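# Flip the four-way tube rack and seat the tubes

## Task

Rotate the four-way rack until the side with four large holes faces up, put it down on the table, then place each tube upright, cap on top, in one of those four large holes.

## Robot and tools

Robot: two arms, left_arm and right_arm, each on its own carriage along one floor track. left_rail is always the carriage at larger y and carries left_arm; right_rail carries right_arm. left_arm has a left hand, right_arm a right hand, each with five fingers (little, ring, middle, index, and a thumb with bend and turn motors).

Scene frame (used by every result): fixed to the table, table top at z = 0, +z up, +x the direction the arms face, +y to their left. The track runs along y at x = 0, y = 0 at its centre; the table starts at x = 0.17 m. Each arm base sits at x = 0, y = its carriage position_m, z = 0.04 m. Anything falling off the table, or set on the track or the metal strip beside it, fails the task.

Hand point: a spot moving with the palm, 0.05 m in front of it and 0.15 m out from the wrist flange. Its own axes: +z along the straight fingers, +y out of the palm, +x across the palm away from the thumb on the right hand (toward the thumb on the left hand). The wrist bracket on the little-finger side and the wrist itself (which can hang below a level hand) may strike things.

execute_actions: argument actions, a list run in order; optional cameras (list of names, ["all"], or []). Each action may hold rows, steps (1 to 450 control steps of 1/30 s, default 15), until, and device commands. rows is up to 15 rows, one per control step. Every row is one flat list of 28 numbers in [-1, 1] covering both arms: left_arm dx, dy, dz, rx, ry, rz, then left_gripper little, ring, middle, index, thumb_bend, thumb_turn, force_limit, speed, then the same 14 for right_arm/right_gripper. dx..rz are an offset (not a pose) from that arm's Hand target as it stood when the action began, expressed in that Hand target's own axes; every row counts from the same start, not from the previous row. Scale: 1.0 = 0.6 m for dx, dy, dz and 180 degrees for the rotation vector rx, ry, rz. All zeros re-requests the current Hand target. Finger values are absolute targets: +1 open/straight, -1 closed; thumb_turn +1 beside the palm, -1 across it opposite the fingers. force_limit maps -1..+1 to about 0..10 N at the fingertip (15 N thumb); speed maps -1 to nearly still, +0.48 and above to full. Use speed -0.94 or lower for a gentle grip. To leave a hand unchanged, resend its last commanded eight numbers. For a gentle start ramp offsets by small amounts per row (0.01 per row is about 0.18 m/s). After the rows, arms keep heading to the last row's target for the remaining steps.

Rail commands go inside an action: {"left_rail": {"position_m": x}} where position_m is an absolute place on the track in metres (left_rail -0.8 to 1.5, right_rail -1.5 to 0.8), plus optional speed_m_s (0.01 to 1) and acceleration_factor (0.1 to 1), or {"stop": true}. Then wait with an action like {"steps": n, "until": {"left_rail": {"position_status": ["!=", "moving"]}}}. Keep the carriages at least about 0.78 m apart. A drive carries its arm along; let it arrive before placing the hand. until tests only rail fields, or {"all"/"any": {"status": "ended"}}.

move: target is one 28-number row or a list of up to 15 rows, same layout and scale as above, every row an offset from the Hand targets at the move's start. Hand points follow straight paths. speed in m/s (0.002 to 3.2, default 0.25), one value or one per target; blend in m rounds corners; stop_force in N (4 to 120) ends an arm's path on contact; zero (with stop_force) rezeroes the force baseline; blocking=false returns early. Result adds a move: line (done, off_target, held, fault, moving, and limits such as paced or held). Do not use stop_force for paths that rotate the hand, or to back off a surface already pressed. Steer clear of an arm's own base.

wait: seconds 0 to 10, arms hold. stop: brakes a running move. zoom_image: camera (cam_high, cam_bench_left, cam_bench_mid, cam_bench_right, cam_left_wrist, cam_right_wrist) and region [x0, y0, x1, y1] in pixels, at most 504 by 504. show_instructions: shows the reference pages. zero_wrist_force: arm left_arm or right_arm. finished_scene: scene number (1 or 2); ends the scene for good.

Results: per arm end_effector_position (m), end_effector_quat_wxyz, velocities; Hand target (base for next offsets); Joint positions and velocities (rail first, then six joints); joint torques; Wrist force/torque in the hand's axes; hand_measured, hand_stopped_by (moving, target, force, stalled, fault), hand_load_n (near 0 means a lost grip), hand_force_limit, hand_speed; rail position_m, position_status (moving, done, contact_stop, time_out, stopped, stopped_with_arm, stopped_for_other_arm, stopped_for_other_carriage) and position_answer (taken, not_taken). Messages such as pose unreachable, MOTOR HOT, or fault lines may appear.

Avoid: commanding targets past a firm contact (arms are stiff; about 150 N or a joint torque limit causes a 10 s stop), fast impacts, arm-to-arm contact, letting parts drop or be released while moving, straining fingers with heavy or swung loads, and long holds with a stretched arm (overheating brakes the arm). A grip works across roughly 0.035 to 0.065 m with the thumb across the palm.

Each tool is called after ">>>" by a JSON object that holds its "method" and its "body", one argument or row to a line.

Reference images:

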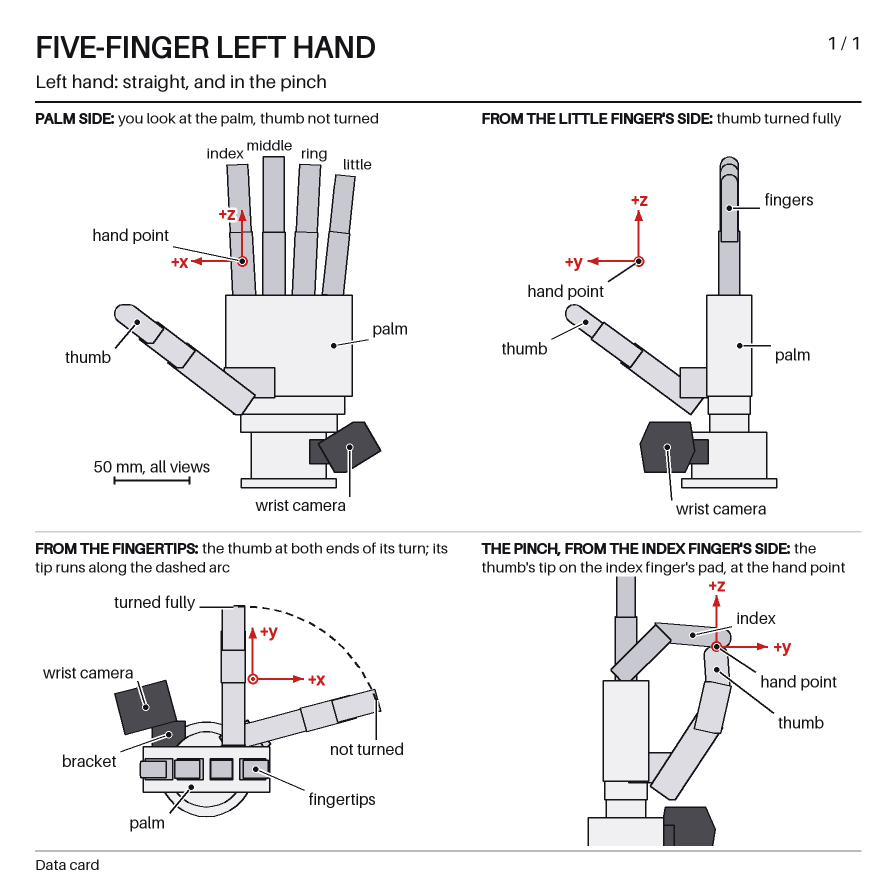

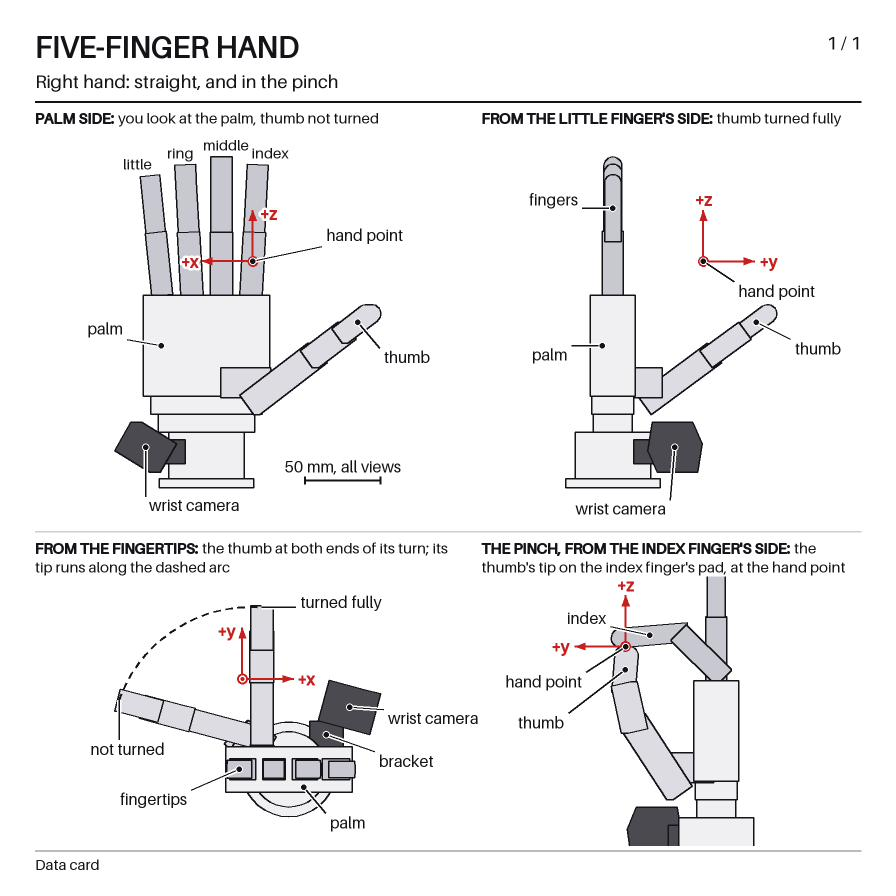

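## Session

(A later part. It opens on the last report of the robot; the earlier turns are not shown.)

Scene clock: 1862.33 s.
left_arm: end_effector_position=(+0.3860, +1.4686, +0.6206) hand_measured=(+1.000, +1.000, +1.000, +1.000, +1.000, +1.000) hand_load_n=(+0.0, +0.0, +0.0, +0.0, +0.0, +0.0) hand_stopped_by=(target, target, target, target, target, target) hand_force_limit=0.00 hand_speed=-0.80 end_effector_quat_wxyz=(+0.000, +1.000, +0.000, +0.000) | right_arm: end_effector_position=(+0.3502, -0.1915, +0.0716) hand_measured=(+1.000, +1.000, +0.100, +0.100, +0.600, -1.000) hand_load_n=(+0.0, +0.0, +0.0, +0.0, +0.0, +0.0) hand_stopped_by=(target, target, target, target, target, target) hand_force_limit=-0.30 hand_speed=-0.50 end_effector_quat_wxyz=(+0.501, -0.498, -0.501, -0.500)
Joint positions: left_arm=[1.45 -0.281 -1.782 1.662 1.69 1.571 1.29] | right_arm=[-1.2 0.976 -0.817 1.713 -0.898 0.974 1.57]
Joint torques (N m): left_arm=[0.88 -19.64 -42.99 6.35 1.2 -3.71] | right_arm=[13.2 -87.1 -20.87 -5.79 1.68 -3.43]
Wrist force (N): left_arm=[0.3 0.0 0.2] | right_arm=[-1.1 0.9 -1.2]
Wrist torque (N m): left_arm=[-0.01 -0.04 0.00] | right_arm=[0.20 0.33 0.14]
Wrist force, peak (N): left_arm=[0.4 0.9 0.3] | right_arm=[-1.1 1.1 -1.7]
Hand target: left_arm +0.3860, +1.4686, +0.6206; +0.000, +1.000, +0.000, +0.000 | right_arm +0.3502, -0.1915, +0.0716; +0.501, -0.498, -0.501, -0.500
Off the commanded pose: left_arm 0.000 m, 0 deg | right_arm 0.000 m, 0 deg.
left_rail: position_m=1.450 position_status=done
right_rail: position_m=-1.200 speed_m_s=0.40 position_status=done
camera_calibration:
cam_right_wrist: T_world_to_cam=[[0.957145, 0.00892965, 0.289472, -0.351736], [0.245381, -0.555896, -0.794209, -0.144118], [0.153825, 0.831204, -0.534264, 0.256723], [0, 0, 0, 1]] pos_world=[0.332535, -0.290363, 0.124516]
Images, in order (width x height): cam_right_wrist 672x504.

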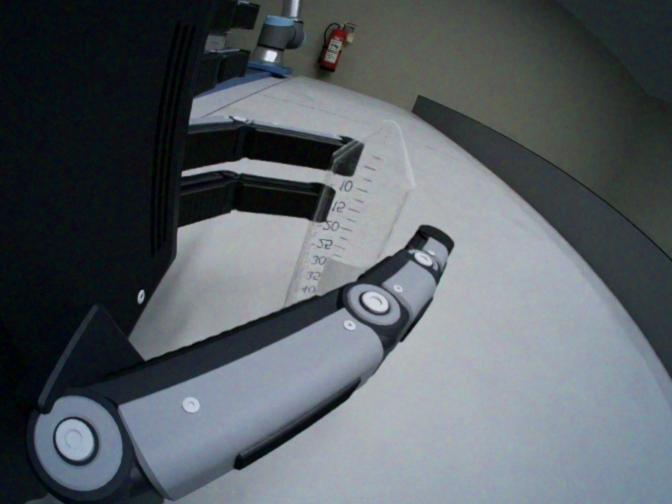

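>>> {"method": "move", "body": {
  "target": [0,0,0,0,0,0,1,1,1,1,1,1,0,-0.8,0,0.0075,0,0,0,0,1,1,0.1,0.1,0.6,-1,-0.3,-0.5],
  "speed": 0.05
}}

>>> {"method": "execute_actions", "body": {
  "actions": [
    {"rows": [[0,0,0,0,0,0,1,1,1,1,1,1,0,-0.8,0,0,0,0,0,0,1,1,0.1,0.1,-0.1,-1,-0.4,-0.6]], "steps": 70}
  ],
  "cameras": ["cam_right_wrist", "cam_bench_mid"]
}}

Scene clock: 1871.03 s.
left_arm: end_effector_position=(+0.3860, +1.4686, +0.6206) hand_measured=(+1.000, +1.000, +1.000, +1.000, +1.000, +1.000) hand_load_n=(+0.0, +0.0, +0.0, +0.0, +0.0, +0.0) hand_stopped_by=(target, target, target, target, target, target) hand_force_limit=0.00 hand_speed=-0.80 end_effector_quat_wxyz=(+0.000, +1.000, +0.000, +0.000) | right_arm: end_effector_position=(+0.3545, -0.1914, +0.0716) hand_measured=(+1.000, +1.000, +0.100, +0.100, +0.600, -1.000) hand_load_n=(+0.0, +0.0, +0.0, +0.0, +0.0, +0.0) hand_stopped_by=(target, target, target, target, target, target) hand_force_limit=-0.30 hand_speed=-0.50 end_effector_quat_wxyz=(+0.501, -0.498, -0.501, -0.500)
Joint positions: left_arm=[1.45 -0.281 -1.782 1.662 1.69 1.571 1.29] | right_arm=[-1.2 0.972 -0.816 1.709 -0.896 0.969 1.57]
Joint torques (N m): left_arm=[2.12 -21.71 -43.23 6.25 0.86 -3.52] | right_arm=[-13.64 -68.07 -37.3 2.08 -1.19 -2.28]
Wrist force (N): left_arm=[0.4 0.4 0.4] | right_arm=[-1.1 1.0 -1.3]
Wrist torque (N m): left_arm=[0.03 -0.05 0.01] | right_arm=[0.23 0.32 0.14]
Wrist force, peak (N): left_arm=[0.3 0.9 0.2] | right_arm=[-1.3 1.0 -1.3]
Hand target: left_arm +0.3860, +1.4686, +0.6206; +0.000, +1.000, +0.000, +0.000 | right_arm +0.3547, -0.1914, +0.0716; +0.501, -0.498, -0.501, -0.500
Off the commanded pose: left_arm 0.000 m, 0 deg | right_arm 0.000 m, 0 deg.
left_rail: position_m=1.450 position_status=done
right_rail: position_m=-1.200 speed_m_s=0.40 position_status=done
move: done

Scene clock: 1873.57 s.
left_arm: end_effector_position=(+0.3860, +1.4686, +0.6206) hand_measured=(+1.000, +1.000, +1.000, +1.000, +1.000, +1.000) hand_load_n=(+0.0, +0.0, +0.0, +0.0, +0.0, +0.0) hand_stopped_by=(target, target, target, target, target, target) hand_force_limit=0.00 hand_speed=-0.80 end_effector_quat_wxyz=(+0.000, +1.000, +0.000, +0.000) | right_arm: end_effector_position=(+0.3547, -0.1914, +0.0716) hand_measured=(+1.000, +1.000, +0.100, +0.100, +0.114, -1.000) hand_load_n=(+0.0, +0.0, +3.0, +3.5, +7.0, -0.5) hand_stopped_by=(target, target, target, target, force, target) hand_force_limit=-0.40 hand_speed=-0.60 end_effector_quat_wxyz=(+0.501, -0.498, -0.501, -0.500)
Joint positions: left_arm=[1.45 -0.281 -1.782 1.662 1.69 1.571 1.29] | right_arm=[-1.2 0.972 -0.816 1.709 -0.896 0.969 1.57]
Joint torques (N m): left_arm=[2.15 -22.1 -43.35 6.16 0.97 -3.29] | right_arm=[-15.56 -69.6 -27.5 1.69 -1.37 1.66]
Wrist force (N): left_arm=[0.2 0.1 0.2] | right_arm=[0.8 0.8 -1.3]
Wrist torque (N m): left_arm=[-0.01 -0.03 -0.01] | right_arm=[0.19 0.32 0.18]
Wrist force, peak (N): left_arm=[0.9 0.6 0.1] | right_arm=[0.7 1.4 -1.5]
Hand target: left_arm +0.3860, +1.4686, +0.6206; +0.000, +1.000, +0.000, +0.000 | right_arm +0.3547, -0.1914, +0.0716; +0.501, -0.498, -0.501, -0.500
Off the commanded pose: left_arm 0.000 m, 0 deg | right_arm 0.000 m, 0 deg.
left_rail: position_m=1.450 position_status=done
right_rail: position_m=-1.200 speed_m_s=0.40 position_status=done
camera_calibration:
cam_right_wrist: T_world_to_cam=[[0.957116, 0.00895687, 0.289566, -0.356037], [0.245486, -0.555831, -0.794222, -0.145236], [0.153836, 0.831247, -0.534193, 0.256031], [0, 0, 0, 1]] pos_world=[0.337036, -0.290363, 0.124516]
Images, in order (width x height): cam_bench_mid 504x504, cam_right_wrist 672x504.

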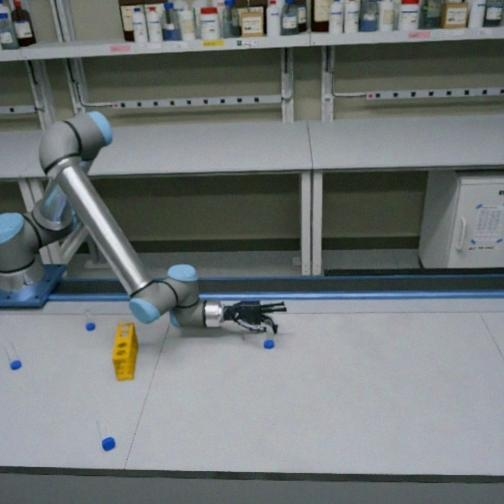

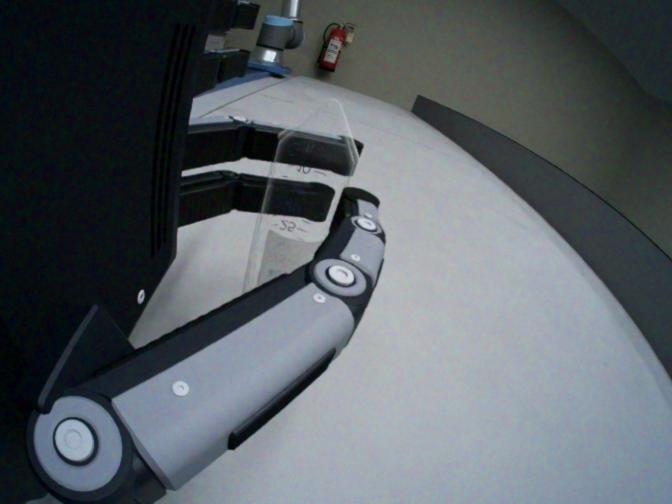

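>>> {"method": "move", "body": {
  "target": [
    [0,0,0,0,0,0,1,1,1,1,1,1,0,-0.8,0.12,0,0,0,0,0,1,1,0.1,0.1,-0.1,-1,-0.4,-0.6],
    [0,0,0,0,0,0,1,1,1,1,1,1,0,-0.8,0.12,0.192,0.033,-0.0437,-0.0437,0.498,1,1,0.1,0.1,-0.1,-1,-0.4,-0.6]
  ],
  "speed": 0.2,
  "cameras": ["cam_right_wrist", "cam_bench_mid"]
}}

>>> {"method": "zoom_image", "body": {
  "camera": "cam_bench_mid",
  "region": [200, 270, 320, 390]
}}

Scene clock: 1908.37 s.
left_arm: end_effector_position=(+0.3860, +1.4686, +0.6206) hand_measured=(+1.000, +1.000, +1.000, +1.000, +1.000, +1.000) hand_load_n=(+0.0, +0.0, +0.0, +0.0, +0.0, +0.0) hand_stopped_by=(target, target, target, target, target, target) hand_force_limit=0.00 hand_speed=-0.80 end_effector_quat_wxyz=(+0.000, +1.000, +0.000, +0.000) | right_arm: end_effector_position=(+0.4697, -0.1715, +0.1439) hand_measured=(+1.000, +1.000, +0.100, +0.100, +0.114, -1.000) hand_load_n=(+0.0, +0.0, +3.0, +3.5, +7.0, -0.5) hand_stopped_by=(target, target, target, target, force, target) hand_force_limit=-0.40 hand_speed=-0.60 end_effector_quat_wxyz=(-0.643, +0.766, +0.003, +0.001)
Joint positions: left_arm=[1.45 -0.281 -1.782 1.662 1.69 1.571 1.29] | right_arm=[-1.2 0.808 -0.773 1.291 -0.28 0.82 2.973]
Joint torques (N m): left_arm=[1.88 -21.85 -43.26 6.47 1.39 -3.27] | right_arm=[-14.22 -79.44 -45.11 3.08 -2.23 3.08]
Wrist force (N): left_arm=[0.4 0.2 0.2] | right_arm=[1.1 2.8 -0.7]
Wrist torque (N m): left_arm=[0.01 -0.07 0.00] | right_arm=[0.31 -0.01 0.16]
Wrist force, peak (N): left_arm=[0.9 -0.1 0.7] | right_arm=[1.5 3.3 -0.7]
Hand target: left_arm +0.3860, +1.4686, +0.6206; +0.000, +1.000, +0.000, +0.000 | right_arm +0.4697, -0.1715, +0.1439; -0.643, +0.766, +0.003, +0.001
Off the commanded pose: left_arm 0.000 m, 0 deg | right_arm 0.000 m, 0 deg.
left_rail: position_m=1.450 position_status=done
right_rail: position_m=-1.200 speed_m_s=0.40 position_status=done
move: done
camera_calibration:
cam_right_wrist: T_world_to_cam=[[0.292042, -0.15726, -0.943388, -0.025872], [-0.791293, -0.593755, -0.145981, 0.282332], [-0.537185, 0.789129, -0.29784, 0.543677], [0, 0, 0, 1]] pos_world=[0.523018, -0.265464, 0.178736]
Images, in order (width x height): cam_bench_mid 504x504, cam_right_wrist 672x504.

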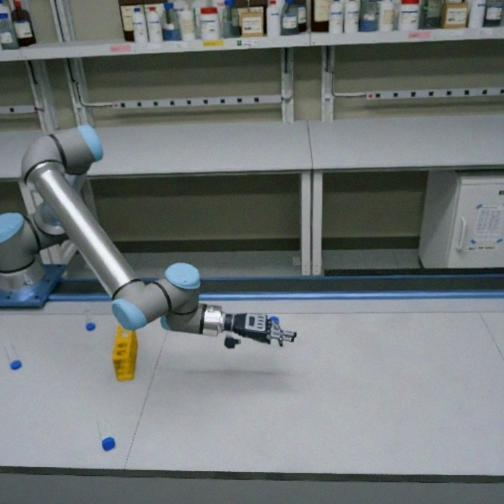

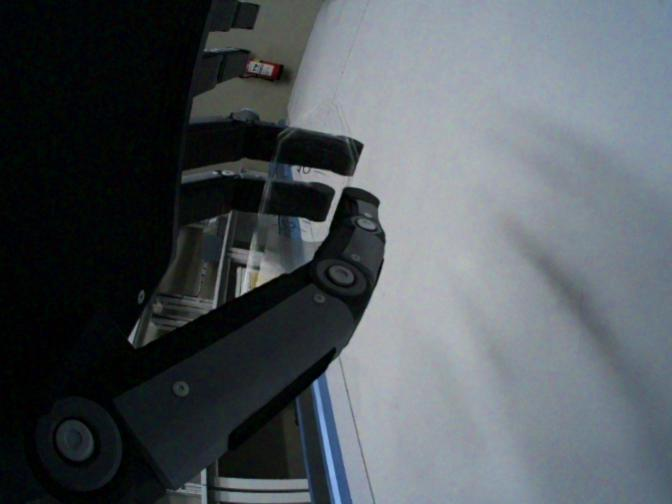

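Scaled by 4.200 from the camera's 504x504 image, which has a finer 720x720 frame.

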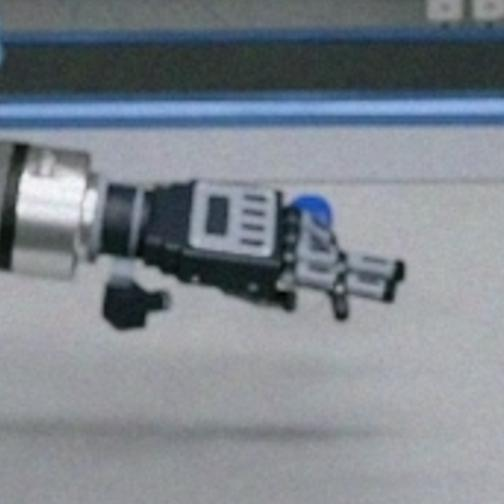

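>>> {"method": "move", "body": {
  "target": [0,0,0,0,0,0,1,1,1,1,1,1,0,-0.8,0,0.18,0.0317,0,0,0,1,1,0.1,0.1,-0.1,-1,-0.4,-0.6],
  "speed": 0.15
}}

>>> {"method": "move", "body": {
  "target": [0,0,0,0,0,0,1,1,1,1,1,1,0,-0.8,0,0.04,0.007,0,0,0,1,1,0.1,0.1,-0.1,-1,-0.4,-0.6],
  "speed": 0.02,
  "stop_force": 4,
  "cameras": ["cam_right_wrist", "cam_bench_mid"]
}}

>>> {"method": "zoom_image", "body": {
  "camera": "cam_bench_mid",
  "region": [200, 290, 320, 390]
}}

Scene clock: 1919.90 s.
left_arm: end_effector_position=(+0.3860, +1.4686, +0.6206) hand_measured=(+1.000, +1.000, +1.000, +1.000, +1.000, +1.000) hand_load_n=(+0.0, +0.0, +0.0, +0.0, +0.0, +0.0) hand_stopped_by=(target, target, target, target, target, target) hand_force_limit=0.00 hand_speed=-0.80 end_effector_quat_wxyz=(+0.000, +1.000, +0.000, +0.000) | right_arm: end_effector_position=(+0.4702, -0.1714, +0.0345) hand_measured=(+1.000, +1.000, +0.100, +0.100, +0.114, -1.000) hand_load_n=(+0.0, -0.5, +3.0, +3.5, +7.5, -0.5) hand_stopped_by=(target, target, target, target, force, target) hand_force_limit=-0.40 hand_speed=-0.60 end_effector_quat_wxyz=(-0.643, +0.766, +0.003, +0.001)
Joint positions: left_arm=[1.45 -0.281 -1.782 1.662 1.69 1.571 1.29] | right_arm=[-1.2 0.807 -0.671 1.319 -0.411 0.82 2.973]
Joint torques (N m): left_arm=[1.2 -21.53 -43.28 6.15 1.41 -3.43] | right_arm=[4.98 -83.09 -41.83 -4.66 1.61 3.28]
Wrist force (N): left_arm=[0.6 -0.1 -0.1] | right_arm=[1.1 2.9 -0.9]
Wrist torque (N m): left_arm=[-0.02 -0.10 0.02] | right_arm=[0.33 -0.02 0.17]
Wrist force, peak (N): left_arm=[0.8 0.4 0.3] | right_arm=[1.3 4.0 -0.5]
Hand target: left_arm +0.3860, +1.4686, +0.6206; +0.000, +1.000, +0.000, +0.000 | right_arm +0.4702, -0.1713, +0.0342; -0.643, +0.766, +0.003, +0.001
Off the commanded pose: left_arm 0.000 m, 0 deg | right_arm 0.000 m, 0 deg.
left_rail: position_m=1.450 position_status=done
right_rail: position_m=-1.200 speed_m_s=0.40 position_status=done
move: done

Scene clock: 1922.20 s.
left_arm: end_effector_position=(+0.3860, +1.4686, +0.6206) hand_measured=(+1.000, +1.000, +1.000, +1.000, +1.000, +1.000) hand_load_n=(+0.0, +0.0, +0.0, +0.0, +0.0, +0.5) hand_stopped_by=(target, target, target, target, target, target) hand_force_limit=0.00 hand_speed=-0.80 end_effector_quat_wxyz=(+0.000, +1.000, +0.000, +0.000) | right_arm: end_effector_position=(+0.4702, -0.1713, +0.0129) hand_measured=(+1.000, +1.000, +0.100, +0.100, +0.114, -1.000) hand_load_n=(+0.0, +0.0, +3.0, +3.5, +7.0, -0.5) hand_stopped_by=(target, target, target, target, force, target) hand_force_limit=-0.40 hand_speed=-0.60 end_effector_quat_wxyz=(-0.643, +0.766, +0.003, +0.001)
Joint positions: left_arm=[1.45 -0.281 -1.782 1.662 1.69 1.571 1.29] | right_arm=[-1.2 0.808 -0.648 1.321 -0.435 0.82 2.973]
Joint torques (N m): left_arm=[0.32 -23.74 -42.9 6.58 1.75 -3.6] | right_arm=[-0.39 -100.49 -30.06 3.56 1.65 0.73]
Wrist force (N): left_arm=[0.3 -0.1 0.2] | right_arm=[-0.3 -0.1 -2.3]
Wrist torque (N m): left_arm=[-0.03 -0.05 0.00] | right_arm=[0.29 0.17 0.02]
Wrist force, peak (N): left_arm=[0.6 0.7 0.6] | right_arm=[-0.6 -13.0 -8.7]
Hand target: left_arm +0.3860, +1.4686, +0.6206; +0.000, +1.000, +0.000, +0.000 | right_arm +0.4702, -0.1713, +0.0129; -0.643, +0.766, +0.003, +0.001 (not the last commanded pose)
Off the commanded pose: left_arm 0.000 m, 0 deg | right_arm 0.003 m, 0 deg.
left_rail: position_m=1.450 position_status=done
right_rail: position_m=-1.200 speed_m_s=0.40 position_status=done
move: contact (right_arm)
camera_calibration:
cam_right_wrist: T_world_to_cam=[[0.291724, -0.157255, -0.943487, -0.149413], [-0.791315, -0.593794, -0.145703, 0.263652], [-0.537325, 0.7891, -0.297662, 0.504907], [0, 0, 0, 1]] pos_world=[0.523518, -0.265364, 0.047737]
Images, in order (width x height): cam_bench_mid 504x504, cam_right_wrist 672x504.

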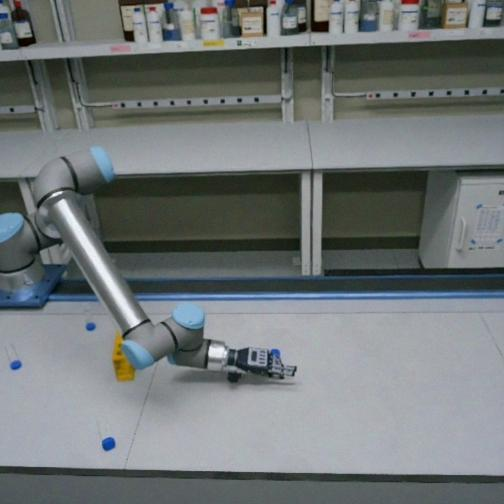

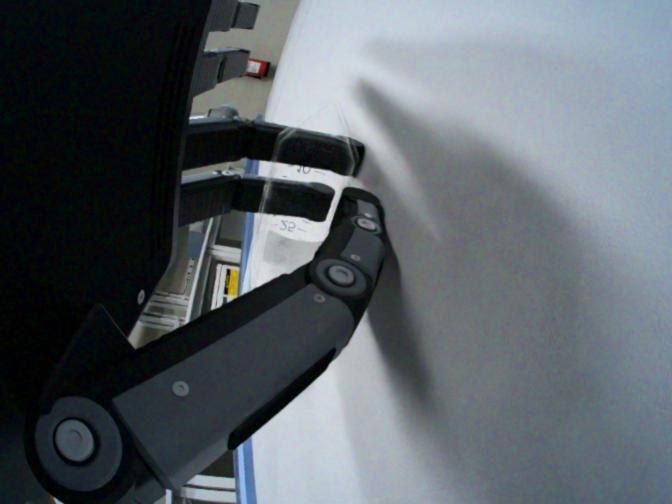

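Scaled by 4.200 from the camera's 504x504 image, which has a finer 720x720 frame.

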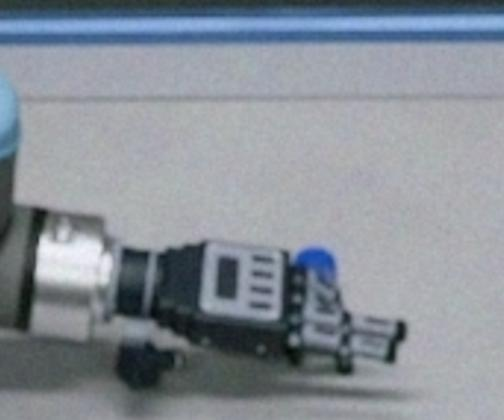

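>>> {"method": "execute_actions", "body": {
  "actions": [
    {"rows": [[0,0,0,0,0,0,1,1,1,1,1,1,0,-0.8,0,0,0,0,0,0,1,1,0.3,0.3,0.114,-1,-0.4,-0.85]], "steps": 45},
    {"rows": [[0,0,0,0,0,0,1,1,1,1,1,1,0,-0.8,0,0,0,0,0,0,1,1,1,1,0.114,-1,-0.4,-0.5]], "steps": 45}
  ],
  "cameras": ["cam_right_wrist", "cam_bench_mid"]
}}

>>> {"method": "zoom_image", "body": {
  "camera": "cam_bench_mid",
  "region": [200, 290, 320, 390]
}}

Scene clock: 1933.67 s.
left_arm: end_effector_position=(+0.3860, +1.4686, +0.6206) hand_measured=(+1.000, +1.000, +1.000, +1.000, +1.000, +1.000) hand_load_n=(-0.5, +0.0, +0.0, +0.0, -0.5, +0.0) hand_stopped_by=(target, target, target, target, target, target) hand_force_limit=0.00 hand_speed=-0.80 end_effector_quat_wxyz=(+0.000, +1.000, +0.000, +0.000) | right_arm: end_effector_position=(+0.4702, -0.1713, +0.0129) hand_measured=(+1.000, +1.000, +1.000, +1.000, +0.114, -1.000) hand_load_n=(+0.0, +0.0, +0.0, +0.0, +0.0, +0.0) hand_stopped_by=(target, target, target, target, target, target) hand_force_limit=-0.40 hand_speed=-0.50 end_effector_quat_wxyz=(-0.643, +0.766, +0.003, +0.001)
Joint positions: left_arm=[1.45 -0.281 -1.782 1.662 1.69 1.571 1.29] | right_arm=[-1.2 0.808 -0.648 1.321 -0.435 0.82 2.973]
Joint torques (N m): left_arm=[0.97 -22.14 -43.86 6.08 1.12 -3.2] | right_arm=[-2.05 -100.71 -37.47 1.87 -1.6 0.66]
Wrist force (N): left_arm=[0.4 -0.2 0.5] | right_arm=[-0.1 2.4 -1.0]
Wrist torque (N m): left_arm=[-0.08 -0.05 0.01] | right_arm=[0.27 0.17 0.08]
Wrist force, peak (N): left_arm=[0.9 0.2 0.4] | right_arm=[0.1 2.4 -1.6]
Hand target: left_arm +0.3860, +1.4686, +0.6206; +0.000, +1.000, +0.000, +0.000 | right_arm +0.4702, -0.1713, +0.0129; -0.643, +0.766, +0.003, +0.001
Off the commanded pose: left_arm 0.000 m, 0 deg | right_arm 0.000 m, 0 deg.
left_rail: position_m=1.450 position_status=done
right_rail: position_m=-1.200 speed_m_s=0.40 position_status=done
camera_calibration:
cam_right_wrist: T_world_to_cam=[[0.291702, -0.15725, -0.943495, -0.1494], [-0.791351, -0.593746, -0.145706, 0.263684], [-0.537284, 0.789138, -0.297637, 0.504895], [0, 0, 0, 1]] pos_world=[0.523518, -0.265364, 0.047737]
Images, in order (width x height): cam_bench_mid 504x504, cam_right_wrist 672x504.

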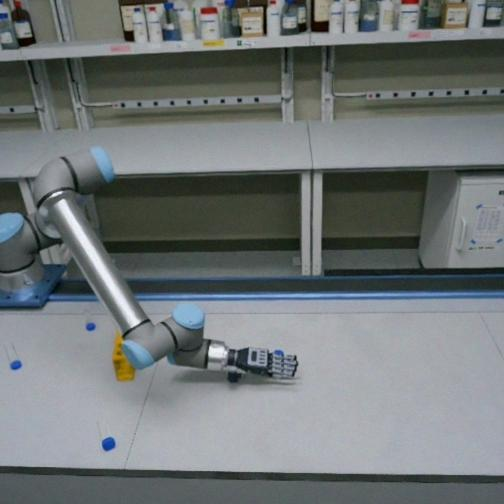

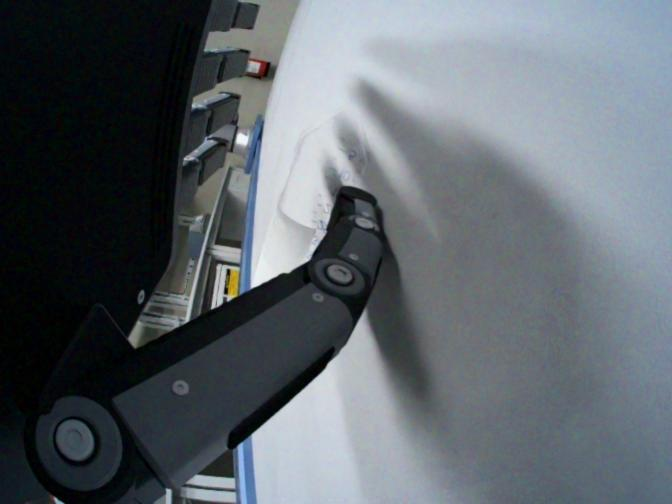

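Scaled by 4.200 from the camera's 504x504 image, which has a finer 720x720 frame.

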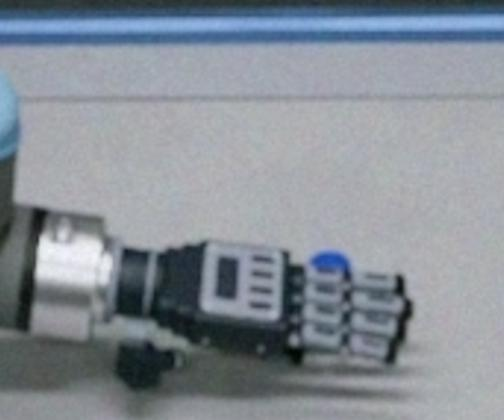

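>>> {"method": "move", "body": {
  "target": [
    [0,0,0,0,0,0,1,1,1,1,1,1,0,-0.8,0,-0.082,-0.0145,0,0,0,1,1,1,1,0.114,-1,-0.4,-0.5],
    [0,0,0,0,0,0,1,1,1,1,1,1,0,-0.8,0,-0.5,-0.09,0,0,0,1,1,1,1,0.114,-1,-0.4,-0.5]
  ],
  "speed": [0.06, 0.3],
  "cameras": ["cam_right_wrist", "cam_bench_mid"]
}}

>>> {"method": "zoom_image", "body": {
  "camera": "cam_bench_mid",
  "region": [200, 290, 320, 390]
}}

Scene clock: 1954.93 s.
left_arm: end_effector_position=(+0.3860, +1.4686, +0.6206) hand_measured=(+1.000, +1.000, +1.000, +1.000, +1.000, +1.000) hand_load_n=(+0.0, +0.0, +0.0, +0.0, +0.0, +0.0) hand_stopped_by=(target, target, target, target, target, target) hand_force_limit=0.00 hand_speed=-0.80 end_effector_quat_wxyz=(+0.000, +1.000, +0.000, +0.000) | right_arm: end_effector_position=(+0.4689, -0.1728, +0.3176) hand_measured=(+1.000, +1.000, +1.000, +1.000, +0.114, -1.000) hand_load_n=(-0.5, +0.0, +0.0, +0.0, +0.0, +0.0) hand_stopped_by=(target, target, target, target, target, target) hand_force_limit=-0.40 hand_speed=-0.50 end_effector_quat_wxyz=(-0.643, +0.766, +0.003, +0.001)
Joint positions: left_arm=[1.45 -0.281 -1.782 1.662 1.69 1.571 1.29] | right_arm=[-1.2 0.807 -0.893 1.174 -0.043 0.819 2.973]
Joint torques (N m): left_arm=[2.57 -21.28 -41.71 6.14 1.13 -3.57] | right_arm=[-15.22 -95.48 -49.12 3.19 -2.09 -3.92]
Wrist force (N): left_arm=[0.6 0.4 0.4] | right_arm=[0.1 1.9 -1.3]
Wrist torque (N m): left_arm=[0.02 -0.09 0.01] | right_arm=[0.24 0.16 0.29]
Wrist force, peak (N): left_arm=[0.4 0.7 0.3] | right_arm=[0.1 4.0 -1.1]
Hand target: left_arm +0.3860, +1.4686, +0.6206; +0.000, +1.000, +0.000, +0.000 | right_arm +0.4689, -0.1728, +0.3177; -0.643, +0.766, +0.003, +0.001
Off the commanded pose: left_arm 0.000 m, 0 deg | right_arm 0.000 m, 0 deg.
left_rail: position_m=1.450 position_status=done
right_rail: position_m=-1.200 speed_m_s=0.40 position_status=done
move: done
camera_calibration:
cam_right_wrist: T_world_to_cam=[[0.291702, -0.15725, -0.943495, 0.138226], [-0.791351, -0.593746, -0.145706, 0.306161], [-0.537284, 0.789138, -0.297637, 0.59607], [0, 0, 0, 1]] pos_world=[0.522218, -0.266864, 0.352437]
Images, in order (width x height): cam_bench_mid 504x504, cam_right_wrist 672x504.

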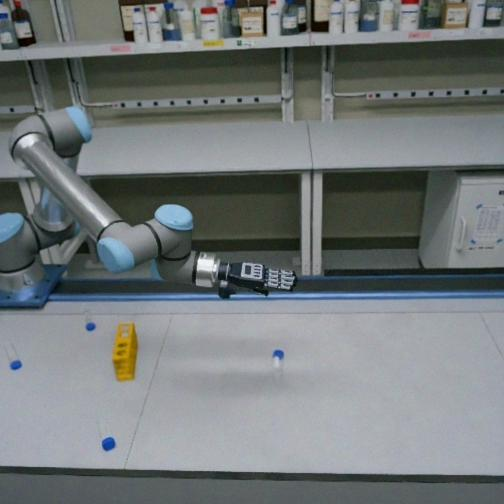

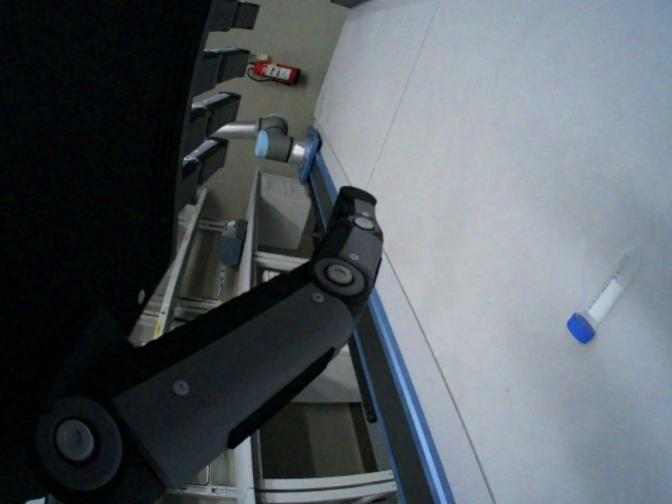

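Scaled by 4.200 from the camera's 504x504 image, which has a finer 720x720 frame.

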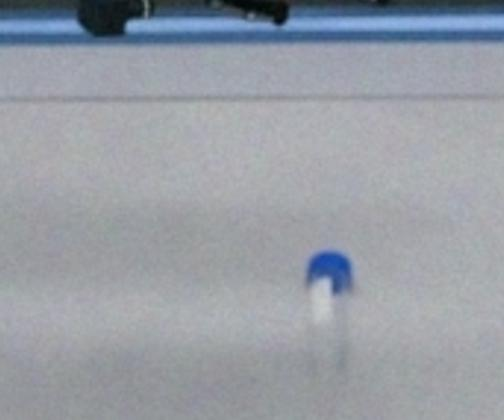

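>>> {"method": "execute_actions", "body": {
  "actions": [
    {"right_rail": {"position_m": -1.5}, "steps": 150, "until": {"right_rail": {"position_status": ["!=", "moving"]}}}
  ]
}}

>>> {"method": "move", "body": {
  "target": [0,0,0,0,0,0,1,1,1,1,1,1,0,-0.8,-0.357,0.2355,-0.681,0.0437,0.0437,-0.498,1,1,1,1,0.7,-1,-0.4,0],
  "speed": 0.4,
  "cameras": ["cam_right_wrist", "cam_bench_right"]
}}

Scene clock: 1988.20 s.
left_arm: end_effector_position=(+0.3860, +1.4686, +0.6206) hand_measured=(+1.000, +1.000, +1.000, +1.000, +1.000, +1.000) hand_load_n=(+0.0, +0.0, +0.0, +0.0, +0.0, +0.0) hand_stopped_by=(target, target, target, target, target, target) hand_force_limit=0.00 hand_speed=-0.80 end_effector_quat_wxyz=(+0.000, +1.000, +0.000, +0.000) | right_arm: end_effector_position=(+0.4689, -0.4729, +0.3177) hand_measured=(+1.000, +1.000, +1.000, +1.000, +0.114, -1.000) hand_load_n=(-0.5, +0.0, +0.0, +0.0, +0.0, +0.0) hand_stopped_by=(target, target, target, target, target, target) hand_force_limit=-0.40 hand_speed=-0.50 end_effector_quat_wxyz=(-0.643, +0.766, +0.003, +0.001)
Joint positions: left_arm=[1.45 -0.281 -1.782 1.662 1.69 1.571 1.29] | right_arm=[-1.5 0.807 -0.893 1.174 -0.043 0.819 2.973]
Joint torques (N m): left_arm=[2 -22 -42.25 6.49 1.32 -3.43] | right_arm=[-7.61 -91.39 -46.86 1.54 -1.13 -3.49]
Wrist force (N): left_arm=[0.5 0.0 0.1] | right_arm=[0.3 2.5 -1.2]
Wrist torque (N m): left_arm=[-0.02 -0.08 0.02] | right_arm=[0.32 0.14 0.31]
Wrist force, peak (N): left_arm=[0.5 0.0 0.8] | right_arm=[0.2 2.7 -1.6]
Hand target: left_arm +0.3860, +1.4686, +0.6206; +0.000, +1.000, +0.000, +0.000 | right_arm +0.4689, -0.4728, +0.3177; -0.643, +0.766, +0.003, +0.001
Off the commanded pose: left_arm 0.000 m, 0 deg | right_arm 0.000 m, 0 deg.
left_rail: position_m=1.450 position_status=done
right_rail: position_m=-1.500 speed_m_s=0.40 position_status=done

Scene clock: 1991.00 s.
left_arm: end_effector_position=(+0.3860, +1.4686, +0.6206) hand_measured=(+1.000, +1.000, +1.000, +1.000, +1.000, +1.000) hand_load_n=(+0.0, +0.0, +0.0, +0.5, +0.0, +0.0) hand_stopped_by=(target, target, target, target, target, target) hand_force_limit=0.00 hand_speed=-0.80 end_effector_quat_wxyz=(+0.000, +1.000, +0.000, +0.000) | right_arm: end_effector_position=(+0.2563, -0.9002, +0.2479) hand_measured=(+1.000, +1.000, +1.000, +1.000, +0.700, -1.000) hand_load_n=(+0.0, +0.0, +0.0, +0.0, +0.0, +0.5) hand_stopped_by=(target, target, target, target, target, target) hand_force_limit=-0.40 hand_speed=0.00 end_effector_quat_wxyz=(+0.501, -0.498, -0.501, -0.500)
Joint positions: left_arm=[1.45 -0.281 -1.782 1.662 1.69 1.571 1.29] | right_arm=[-1.5 0.568 -1.614 2.479 -0.868 0.566 1.571]
Joint torques (N m): left_arm=[-0.75 -21.79 -42.31 6.54 1.1 -3.6] | right_arm=[-14.2 -32.63 -19.91 -5.85 -1.68 -3.48]
Wrist force (N): left_arm=[0.3 -0.2 -0.3] | right_arm=[-2.2 -0.2 -1.6]
Wrist torque (N m): left_arm=[-0.02 -0.07 0.01] | right_arm=[0.07 0.47 0.12]
Wrist force, peak (N): left_arm=[0.7 0.8 0.1] | right_arm=[-3.0 -0.8 -2.5]
Hand target: left_arm +0.3860, +1.4686, +0.6206; +0.000, +1.000, +0.000, +0.000 | right_arm +0.2563, -0.9003, +0.2479; +0.501, -0.498, -0.501, -0.500
Off the commanded pose: left_arm 0.000 m, 0 deg | right_arm 0.000 m, 0 deg.
left_rail: position_m=1.450 position_status=done
right_rail: position_m=-1.500 speed_m_s=0.40 position_status=done
move: done
camera_calibration:
cam_right_wrist: T_world_to_cam=[[0.957187, 0.00898163, 0.28933, -0.306413], [0.245274, -0.555987, -0.794179, -0.375046], [0.15373, 0.831143, -0.534386, 0.954583], [0, 0, 0, 1]] pos_world=[0.238535, -0.999163, 0.300917]
Images, in order (width x height): cam_bench_right 504x504, cam_right_wrist 672x504.

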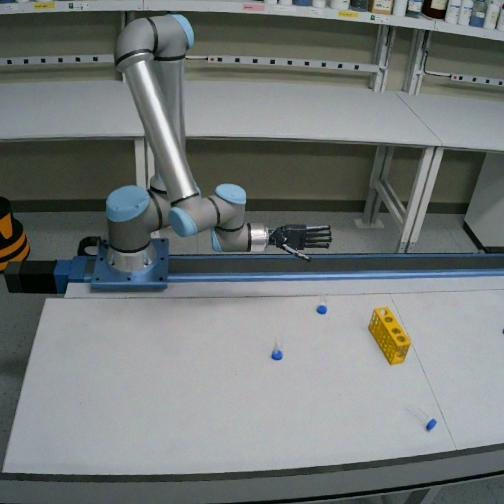

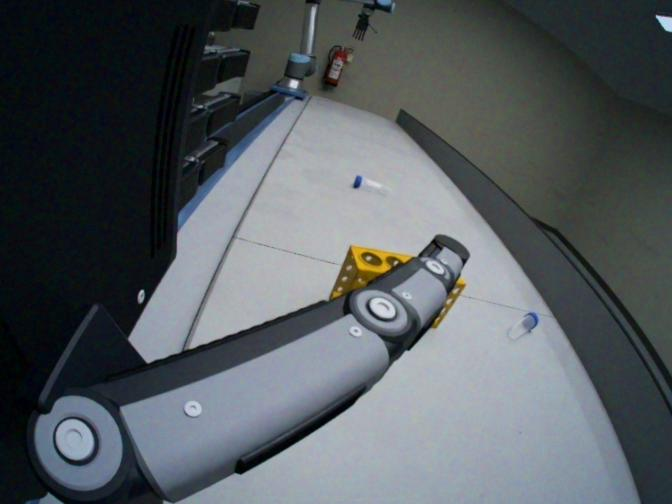

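>>> {"method": "move", "body": {
  "target": [0,0,0,0,0,0,1,1,1,1,1,1,0,-0.8,-0.2467,0,-0.008,0,0,0,1,1,1,1,1,-1,-0.4,0],
  "speed": 0.25,
  "cameras": ["cam_right_wrist", "cam_bench_right"]
}}

Scene clock: 2001.73 s.
left_arm: end_effector_position=(+0.3860, +1.4686, +0.6206) hand_measured=(+1.000, +1.000, +1.000, +1.000, +1.000, +1.000) hand_load_n=(+0.0, +0.0, +0.0, +0.0, +0.0, +0.0) hand_stopped_by=(target, target, target, target, target, target) hand_force_limit=0.00 hand_speed=-0.80 end_effector_quat_wxyz=(+0.000, +1.000, +0.000, +0.000) | right_arm: end_effector_position=(+0.2567, -0.9048, +0.0999) hand_measured=(+1.000, +1.000, +1.000, +1.000, +1.000, -1.000) hand_load_n=(+0.0, +0.0, +0.0, +0.0, +0.0, +0.5) hand_stopped_by=(target, target, target, target, target, target) hand_force_limit=-0.40 hand_speed=0.00 end_effector_quat_wxyz=(+0.501, -0.498, -0.501, -0.500)
Joint positions: left_arm=[1.45 -0.281 -1.782 1.662 1.69 1.571 1.29] | right_arm=[-1.5 0.557 -1.25 2.561 -1.314 0.554 1.571]
Joint torques (N m): left_arm=[-0.26 -19.44 -43.72 6.58 1.22 -3.4] | right_arm=[14.87 -29.61 -4.47 -5.54 1.98 3.43]
Wrist force (N): left_arm=[0.4 0.2 0.4] | right_arm=[-2.1 0.0 -1.6]
Wrist torque (N m): left_arm=[-0.01 -0.05 0.00] | right_arm=[0.09 0.47 -0.12]
Wrist force, peak (N): left_arm=[0.9 0.4 0.1] | right_arm=[-3.3 0.0 -1.6]
Hand target: left_arm +0.3860, +1.4686, +0.6206; +0.000, +1.000, +0.000, +0.000 | right_arm +0.2567, -0.9048, +0.0999; +0.501, -0.498, -0.501, -0.500
Off the commanded pose: left_arm 0.000 m, 0 deg | right_arm 0.000 m, 0 deg.
left_rail: position_m=1.450 position_status=done
right_rail: position_m=-1.500 speed_m_s=0.40 position_status=done
move: done
camera_calibration:
cam_right_wrist: T_world_to_cam=[[0.957156, 0.00904984, 0.289431, -0.263873], [0.245394, -0.555988, -0.794141, -0.495276], [0.153733, 0.831141, -0.534388, 0.879253], [0, 0, 0, 1]] pos_world=[0.238935, -1.00376, 0.152917]
Images, in order (width x height): cam_bench_right 504x504, cam_right_wrist 672x504.

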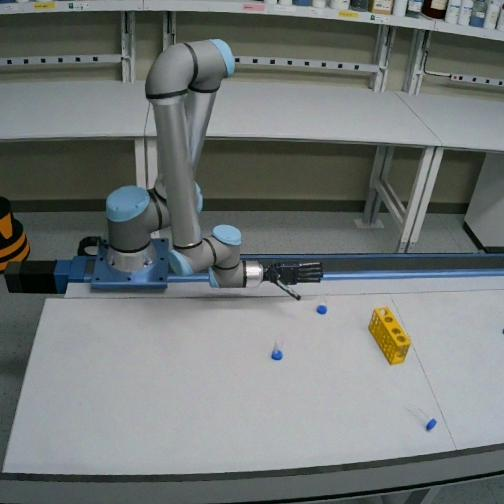

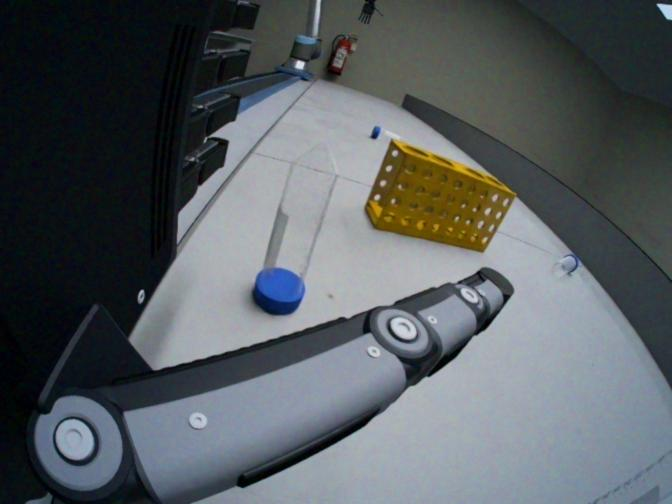

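>>> {"method": "move", "body": {
  "target": [
    [0,0,0,0,0,0,1,1,1,1,1,1,0,-0.8,-0.0472,-0.0158,0,0,0,0,1,1,1,1,1,-1,-0.4,0],
    [0,0,0,0,0,0,1,1,1,1,1,1,0,-0.8,-0.0472,-0.0158,0.1155,0,0,0,1,1,1,1,1,-1,-0.4,0]
  ],
  "speed": 0.12
}}

>>> {"method": "execute_actions", "body": {
  "actions": [
    {"rows": [[0,0,0,0,0,0,1,1,1,1,1,1,0,-0.8,0,0,0,0,0,0,1,1,0.1,0.1,0.6,-1,-0.3,-0.5]], "steps": 50}
  ],
  "cameras": ["cam_right_wrist"]
}}

Scene clock: 2025.33 s.
left_arm: end_effector_position=(+0.3860, +1.4686, +0.6206) hand_measured=(+1.000, +1.000, +1.000, +1.000, +1.000, +1.000) hand_load_n=(+0.0, +0.0, +0.0, +0.0, +0.0, +0.5) hand_stopped_by=(target, target, target, target, target, target) hand_force_limit=0.00 hand_speed=-0.80 end_effector_quat_wxyz=(+0.000, +1.000, +0.000, +0.000) | right_arm: end_effector_position=(+0.2470, -0.8356, +0.0717) hand_measured=(+1.000, +1.000, +1.000, +1.000, +1.000, -1.000) hand_load_n=(+0.0, +0.0, +0.0, +0.0, +0.0, +0.0) hand_stopped_by=(target, target, target, target, target, target) hand_force_limit=-0.40 hand_speed=0.00 end_effector_quat_wxyz=(+0.501, -0.498, -0.501, -0.500)
Joint positions: left_arm=[1.45 -0.281 -1.782 1.662 1.69 1.571 1.29] | right_arm=[-1.5 0.722 -1.132 2.451 -1.322 0.719 1.571]
Joint torques (N m): left_arm=[0.33 -20.25 -43.76 6.47 1.64 -3.11] | right_arm=[14.29 -36.03 -19.72 2.51 1.9 -3.67]
Wrist force (N): left_arm=[0.0 0.1 0.2] | right_arm=[-2.3 -0.1 -1.4]
Wrist torque (N m): left_arm=[-0.02 0.01 -0.02] | right_arm=[0.07 0.46 0.15]
Wrist force, peak (N): left_arm=[0.8 0.3 0.3] | right_arm=[-3.0 -0.4 -2.4]
Hand target: left_arm +0.3860, +1.4686, +0.6206; +0.000, +1.000, +0.000, +0.000 | right_arm +0.2471, -0.8355, +0.0717; +0.501, -0.498, -0.501, -0.500
Off the commanded pose: left_arm 0.000 m, 0 deg | right_arm 0.000 m, 0 deg.
left_rail: position_m=1.450 position_status=done
right_rail: position_m=-1.500 speed_m_s=0.40 position_status=done
move: done

Scene clock: 2027.20 s.
left_arm: end_effector_position=(+0.3860, +1.4686, +0.6206) hand_measured=(+1.000, +1.000, +1.000, +1.000, +1.000, +1.000) hand_load_n=(+0.0, +0.0, +0.0, +0.0, +0.0, +0.0) hand_stopped_by=(target, target, target, target, target, target) hand_force_limit=0.00 hand_speed=-0.80 end_effector_quat_wxyz=(+0.000, +1.000, +0.000, +0.000) | right_arm: end_effector_position=(+0.2471, -0.8355, +0.0717) hand_measured=(+1.000, +1.000, +0.100, +0.100, +0.600, -1.000) hand_load_n=(+0.0, +0.0, +0.0, +0.0, +0.0, +0.0) hand_stopped_by=(target, target, target, target, target, target) hand_force_limit=-0.30 hand_speed=-0.50 end_effector_quat_wxyz=(+0.501, -0.498, -0.501, -0.500)
Joint positions: left_arm=[1.45 -0.281 -1.782 1.662 1.69 1.571 1.29] | right_arm=[-1.5 0.722 -1.132 2.451 -1.322 0.719 1.57]
Joint torques (N m): left_arm=[2.56 -20.62 -43.7 6.6 1.47 -3.5] | right_arm=[15.4 -35.76 -18.92 2.38 1.87 -3.39]
Wrist force (N): left_arm=[0.5 0.6 0.2] | right_arm=[-2.1 -0.2 -1.4]
Wrist torque (N m): left_arm=[0.06 -0.08 0.00] | right_arm=[0.06 0.44 0.16]
Wrist force, peak (N): left_arm=[0.5 0.6 0.2] | right_arm=[-2.7 0.0 -1.4]
Hand target: left_arm +0.3860, +1.4686, +0.6206; +0.000, +1.000, +0.000, +0.000 | right_arm +0.2471, -0.8355, +0.0717; +0.501, -0.498, -0.501, -0.500
Off the commanded pose: left_arm 0.000 m, 0 deg | right_arm 0.000 m, 0 deg.
left_rail: position_m=1.450 position_status=done
right_rail: position_m=-1.500 speed_m_s=0.40 position_status=done
camera_calibration:
cam_right_wrist: T_world_to_cam=[[0.957151, 0.00902672, 0.289448, -0.247144], [0.245416, -0.555876, -0.794212, -0.476701], [0.153728, 0.831216, -0.534273, 0.807981], [0, 0, 0, 1]] pos_world=[0.229336, -0.934363, 0.124616]
Images, in order (width x height): cam_right_wrist 672x504.

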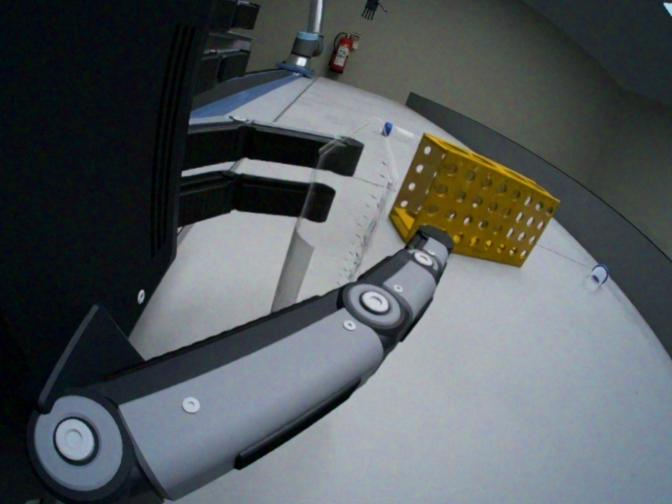

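>>> {"method": "execute_actions", "body": {
  "actions": [
    {"rows": [[0,0,0,0,0,0,1,1,1,1,1,1,0,-0.8,0,0,0,0,0,0,1,1,0.1,0.1,-0.1,-1,-0.4,-0.6]], "steps": 70}
  ],
  "cameras": ["cam_right_wrist"]
}}

Scene clock: 2038.80 s.
left_arm: end_effector_position=(+0.3860, +1.4686, +0.6206) hand_measured=(+1.000, +1.000, +1.000, +1.000, +1.000, +1.000) hand_load_n=(+0.0, +0.0, +0.0, +0.0, +0.0, +0.0) hand_stopped_by=(target, target, target, target, target, target) hand_force_limit=0.00 hand_speed=-0.80 end_effector_quat_wxyz=(+0.000, +1.000, +0.000, +0.000) | right_arm: end_effector_position=(+0.2471, -0.8355, +0.0717) hand_measured=(+1.000, +1.000, +0.100, +0.100, +0.188, -1.000) hand_load_n=(+0.0, +0.0, +3.5, +4.0, +6.0, -1.0) hand_stopped_by=(target, target, target, target, force, target) hand_force_limit=-0.40 hand_speed=-0.60 end_effector_quat_wxyz=(+0.501, -0.498, -0.501, -0.500)
Joint positions: left_arm=[1.45 -0.281 -1.782 1.662 1.69 1.571 1.29] | right_arm=[-1.5 0.722 -1.132 2.451 -1.322 0.719 1.57]
Joint torques (N m): left_arm=[1.26 -22.25 -42.9 6.23 1.62 -3.19] | right_arm=[13.46 -38.34 -13.54 2.61 2.04 -2.95]
Wrist force (N): left_arm=[0.2 0.0 0.4] | right_arm=[0.4 0.0 -1.4]
Wrist torque (N m): left_arm=[-0.03 -0.02 -0.01] | right_arm=[0.07 0.46 0.19]
Wrist force, peak (N): left_arm=[0.9 -0.1 0.3] | right_arm=[-2.6 0.0 -1.6]
Hand target: left_arm +0.3860, +1.4686, +0.6206; +0.000, +1.000, +0.000, +0.000 | right_arm +0.2471, -0.8355, +0.0717; +0.501, -0.498, -0.501, -0.500
Off the commanded pose: left_arm 0.000 m, 0 deg | right_arm 0.000 m, 0 deg.
left_rail: position_m=1.450 position_status=done
right_rail: position_m=-1.500 speed_m_s=0.40 position_status=done
camera_calibration:
cam_right_wrist: T_world_to_cam=[[0.957151, 0.00902672, 0.289448, -0.247144], [0.245416, -0.555876, -0.794212, -0.476701], [0.153728, 0.831216, -0.534273, 0.807981], [0, 0, 0, 1]] pos_world=[0.229336, -0.934363, 0.124616]
Images, in order (width x height): cam_right_wrist 672x504.

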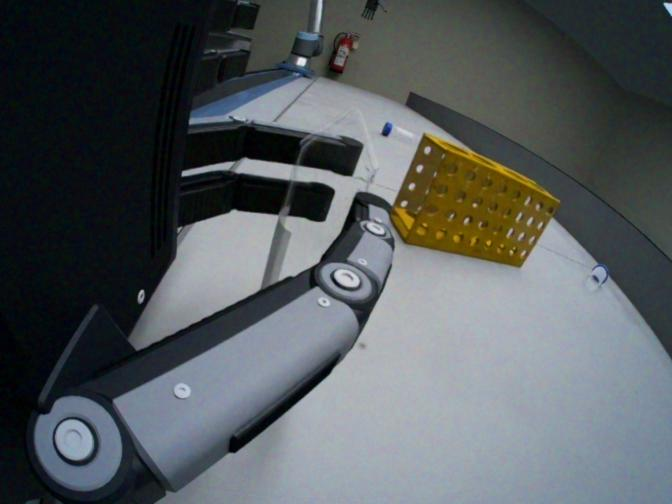

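>>> {"method": "move", "body": {
  "target": [0,0,0,0,0,0,1,1,1,1,1,1,0,-0.8,0.333,0,0,0,0,0,1,1,0.1,0.1,-0.1,-1,-0.4,-0.6],
  "speed": 0.2
}}

>>> {"method": "execute_actions", "body": {
  "actions": [
    {"right_rail": {"position_m": -1.0, "acceleration_factor": 0.5}, "steps": 150, "until": {"right_rail": {"position_status": ["!=", "moving"]}}}
  ],
  "cameras": ["cam_right_wrist"]
}}

Scene clock: 2049.63 s.
left_arm: end_effector_position=(+0.3860, +1.4686, +0.6206) hand_measured=(+1.000, +1.000, +1.000, +1.000, +1.000, +1.000) hand_load_n=(+0.0, +0.0, +0.0, +0.0, +0.0, +0.0) hand_stopped_by=(target, target, target, target, target, target) hand_force_limit=0.00 hand_speed=-0.80 end_effector_quat_wxyz=(+0.000, +1.000, +0.000, +0.000) | right_arm: end_effector_position=(+0.2466, -0.8359, +0.2714) hand_measured=(+1.000, +1.000, +0.100, +0.100, +0.188, -1.000) hand_load_n=(+0.0, +0.0, +3.5, +4.0, +6.5, -1.0) hand_stopped_by=(target, target, target, target, force, target) hand_force_limit=-0.40 hand_speed=-0.60 end_effector_quat_wxyz=(+0.501, -0.498, -0.501, -0.500)
Joint positions: left_arm=[1.45 -0.281 -1.782 1.662 1.69 1.571 1.29] | right_arm=[-1.5 0.722 -1.561 2.366 -0.808 0.719 1.571]
Joint torques (N m): left_arm=[3.35 -19.07 -42.7 6.37 1.78 -3.05] | right_arm=[-14.85 -39.15 -39.28 2.33 -1.8 -3.55]
Wrist force (N): left_arm=[-0.2 0.1 0.2] | right_arm=[-2.5 -0.1 -1.4]
Wrist torque (N m): left_arm=[-0.01 0.03 -0.03] | right_arm=[0.08 0.50 0.13]
Wrist force, peak (N): left_arm=[0.9 0.5 0.2] | right_arm=[-3.6 -0.1 -1.3]
Hand target: left_arm +0.3860, +1.4686, +0.6206; +0.000, +1.000, +0.000, +0.000 | right_arm +0.2466, -0.8359, +0.2715; +0.501, -0.498, -0.501, -0.500
Off the commanded pose: left_arm 0.000 m, 0 deg | right_arm 0.000 m, 0 deg.
left_rail: position_m=1.450 position_status=done
right_rail: position_m=-1.500 speed_m_s=0.40 position_status=done
move: done

Scene clock: 2052.67 s.
left_arm: end_effector_position=(+0.3860, +1.4686, +0.6206) hand_measured=(+1.000, +1.000, +1.000, +1.000, +1.000, +1.000) hand_load_n=(+0.0, +0.0, +0.0, +0.0, -0.5, +0.0) hand_stopped_by=(target, target, target, target, target, target) hand_force_limit=0.00 hand_speed=-0.80 end_effector_quat_wxyz=(+0.000, +1.000, +0.000, +0.000) | right_arm: end_effector_position=(+0.2466, -0.3359, +0.2715) hand_measured=(+1.000, +1.000, +0.100, +0.100, +0.188, -1.000) hand_load_n=(+0.0, +0.0, +3.5, +4.0, +6.0, -0.5) hand_stopped_by=(target, target, target, target, force, target) hand_force_limit=-0.40 hand_speed=-0.60 end_effector_quat_wxyz=(+0.501, -0.498, -0.501, -0.500)
Joint positions: left_arm=[1.45 -0.281 -1.782 1.662 1.69 1.571 1.29] | right_arm=[-1 0.722 -1.561 2.366 -0.808 0.719 1.57]
Joint torques (N m): left_arm=[2.52 -21.8 -43.27 6.5 1.04 -3.52] | right_arm=[-12.74 -34.13 -31.81 0.74 -1.02 -3.4]
Wrist force (N): left_arm=[0.4 0.3 -0.2] | right_arm=[-2.6 -0.2 -1.6]
Wrist torque (N m): left_arm=[0.04 -0.08 -0.01] | right_arm=[0.07 0.52 0.12]
Wrist force, peak (N): left_arm=[0.9 0.6 0.1] | right_arm=[-2.8 0.0 -2.3]
Hand target: left_arm +0.3860, +1.4686, +0.6206; +0.000, +1.000, +0.000, +0.000 | right_arm +0.2466, -0.3359, +0.2715; +0.501, -0.498, -0.501, -0.500
Off the commanded pose: left_arm 0.000 m, 0 deg | right_arm 0.000 m, 0 deg.
left_rail: position_m=1.450 position_status=done
right_rail: position_m=-1.000 speed_m_s=0.40 position_status=done
camera_calibration:
cam_right_wrist: T_world_to_cam=[[0.957151, 0.00902672, 0.289448, -0.309007], [0.245416, -0.555876, -0.794212, -0.0401789], [0.153728, 0.831216, -0.534273, 0.49953], [0, 0, 0, 1]] pos_world=[0.228836, -0.434763, 0.324416]
Images, in order (width x height): cam_right_wrist 672x504.

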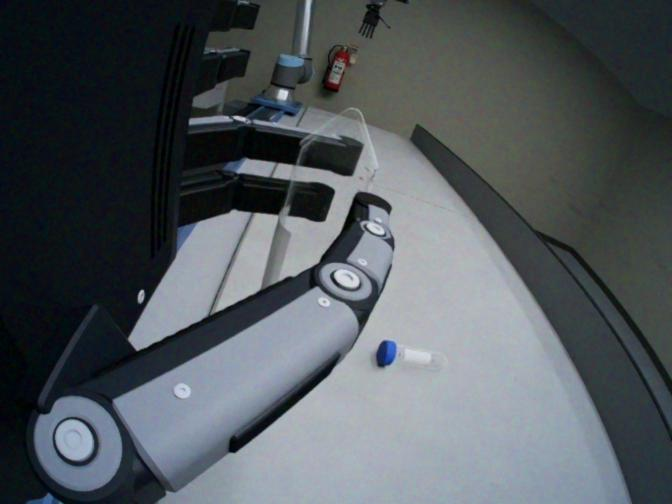

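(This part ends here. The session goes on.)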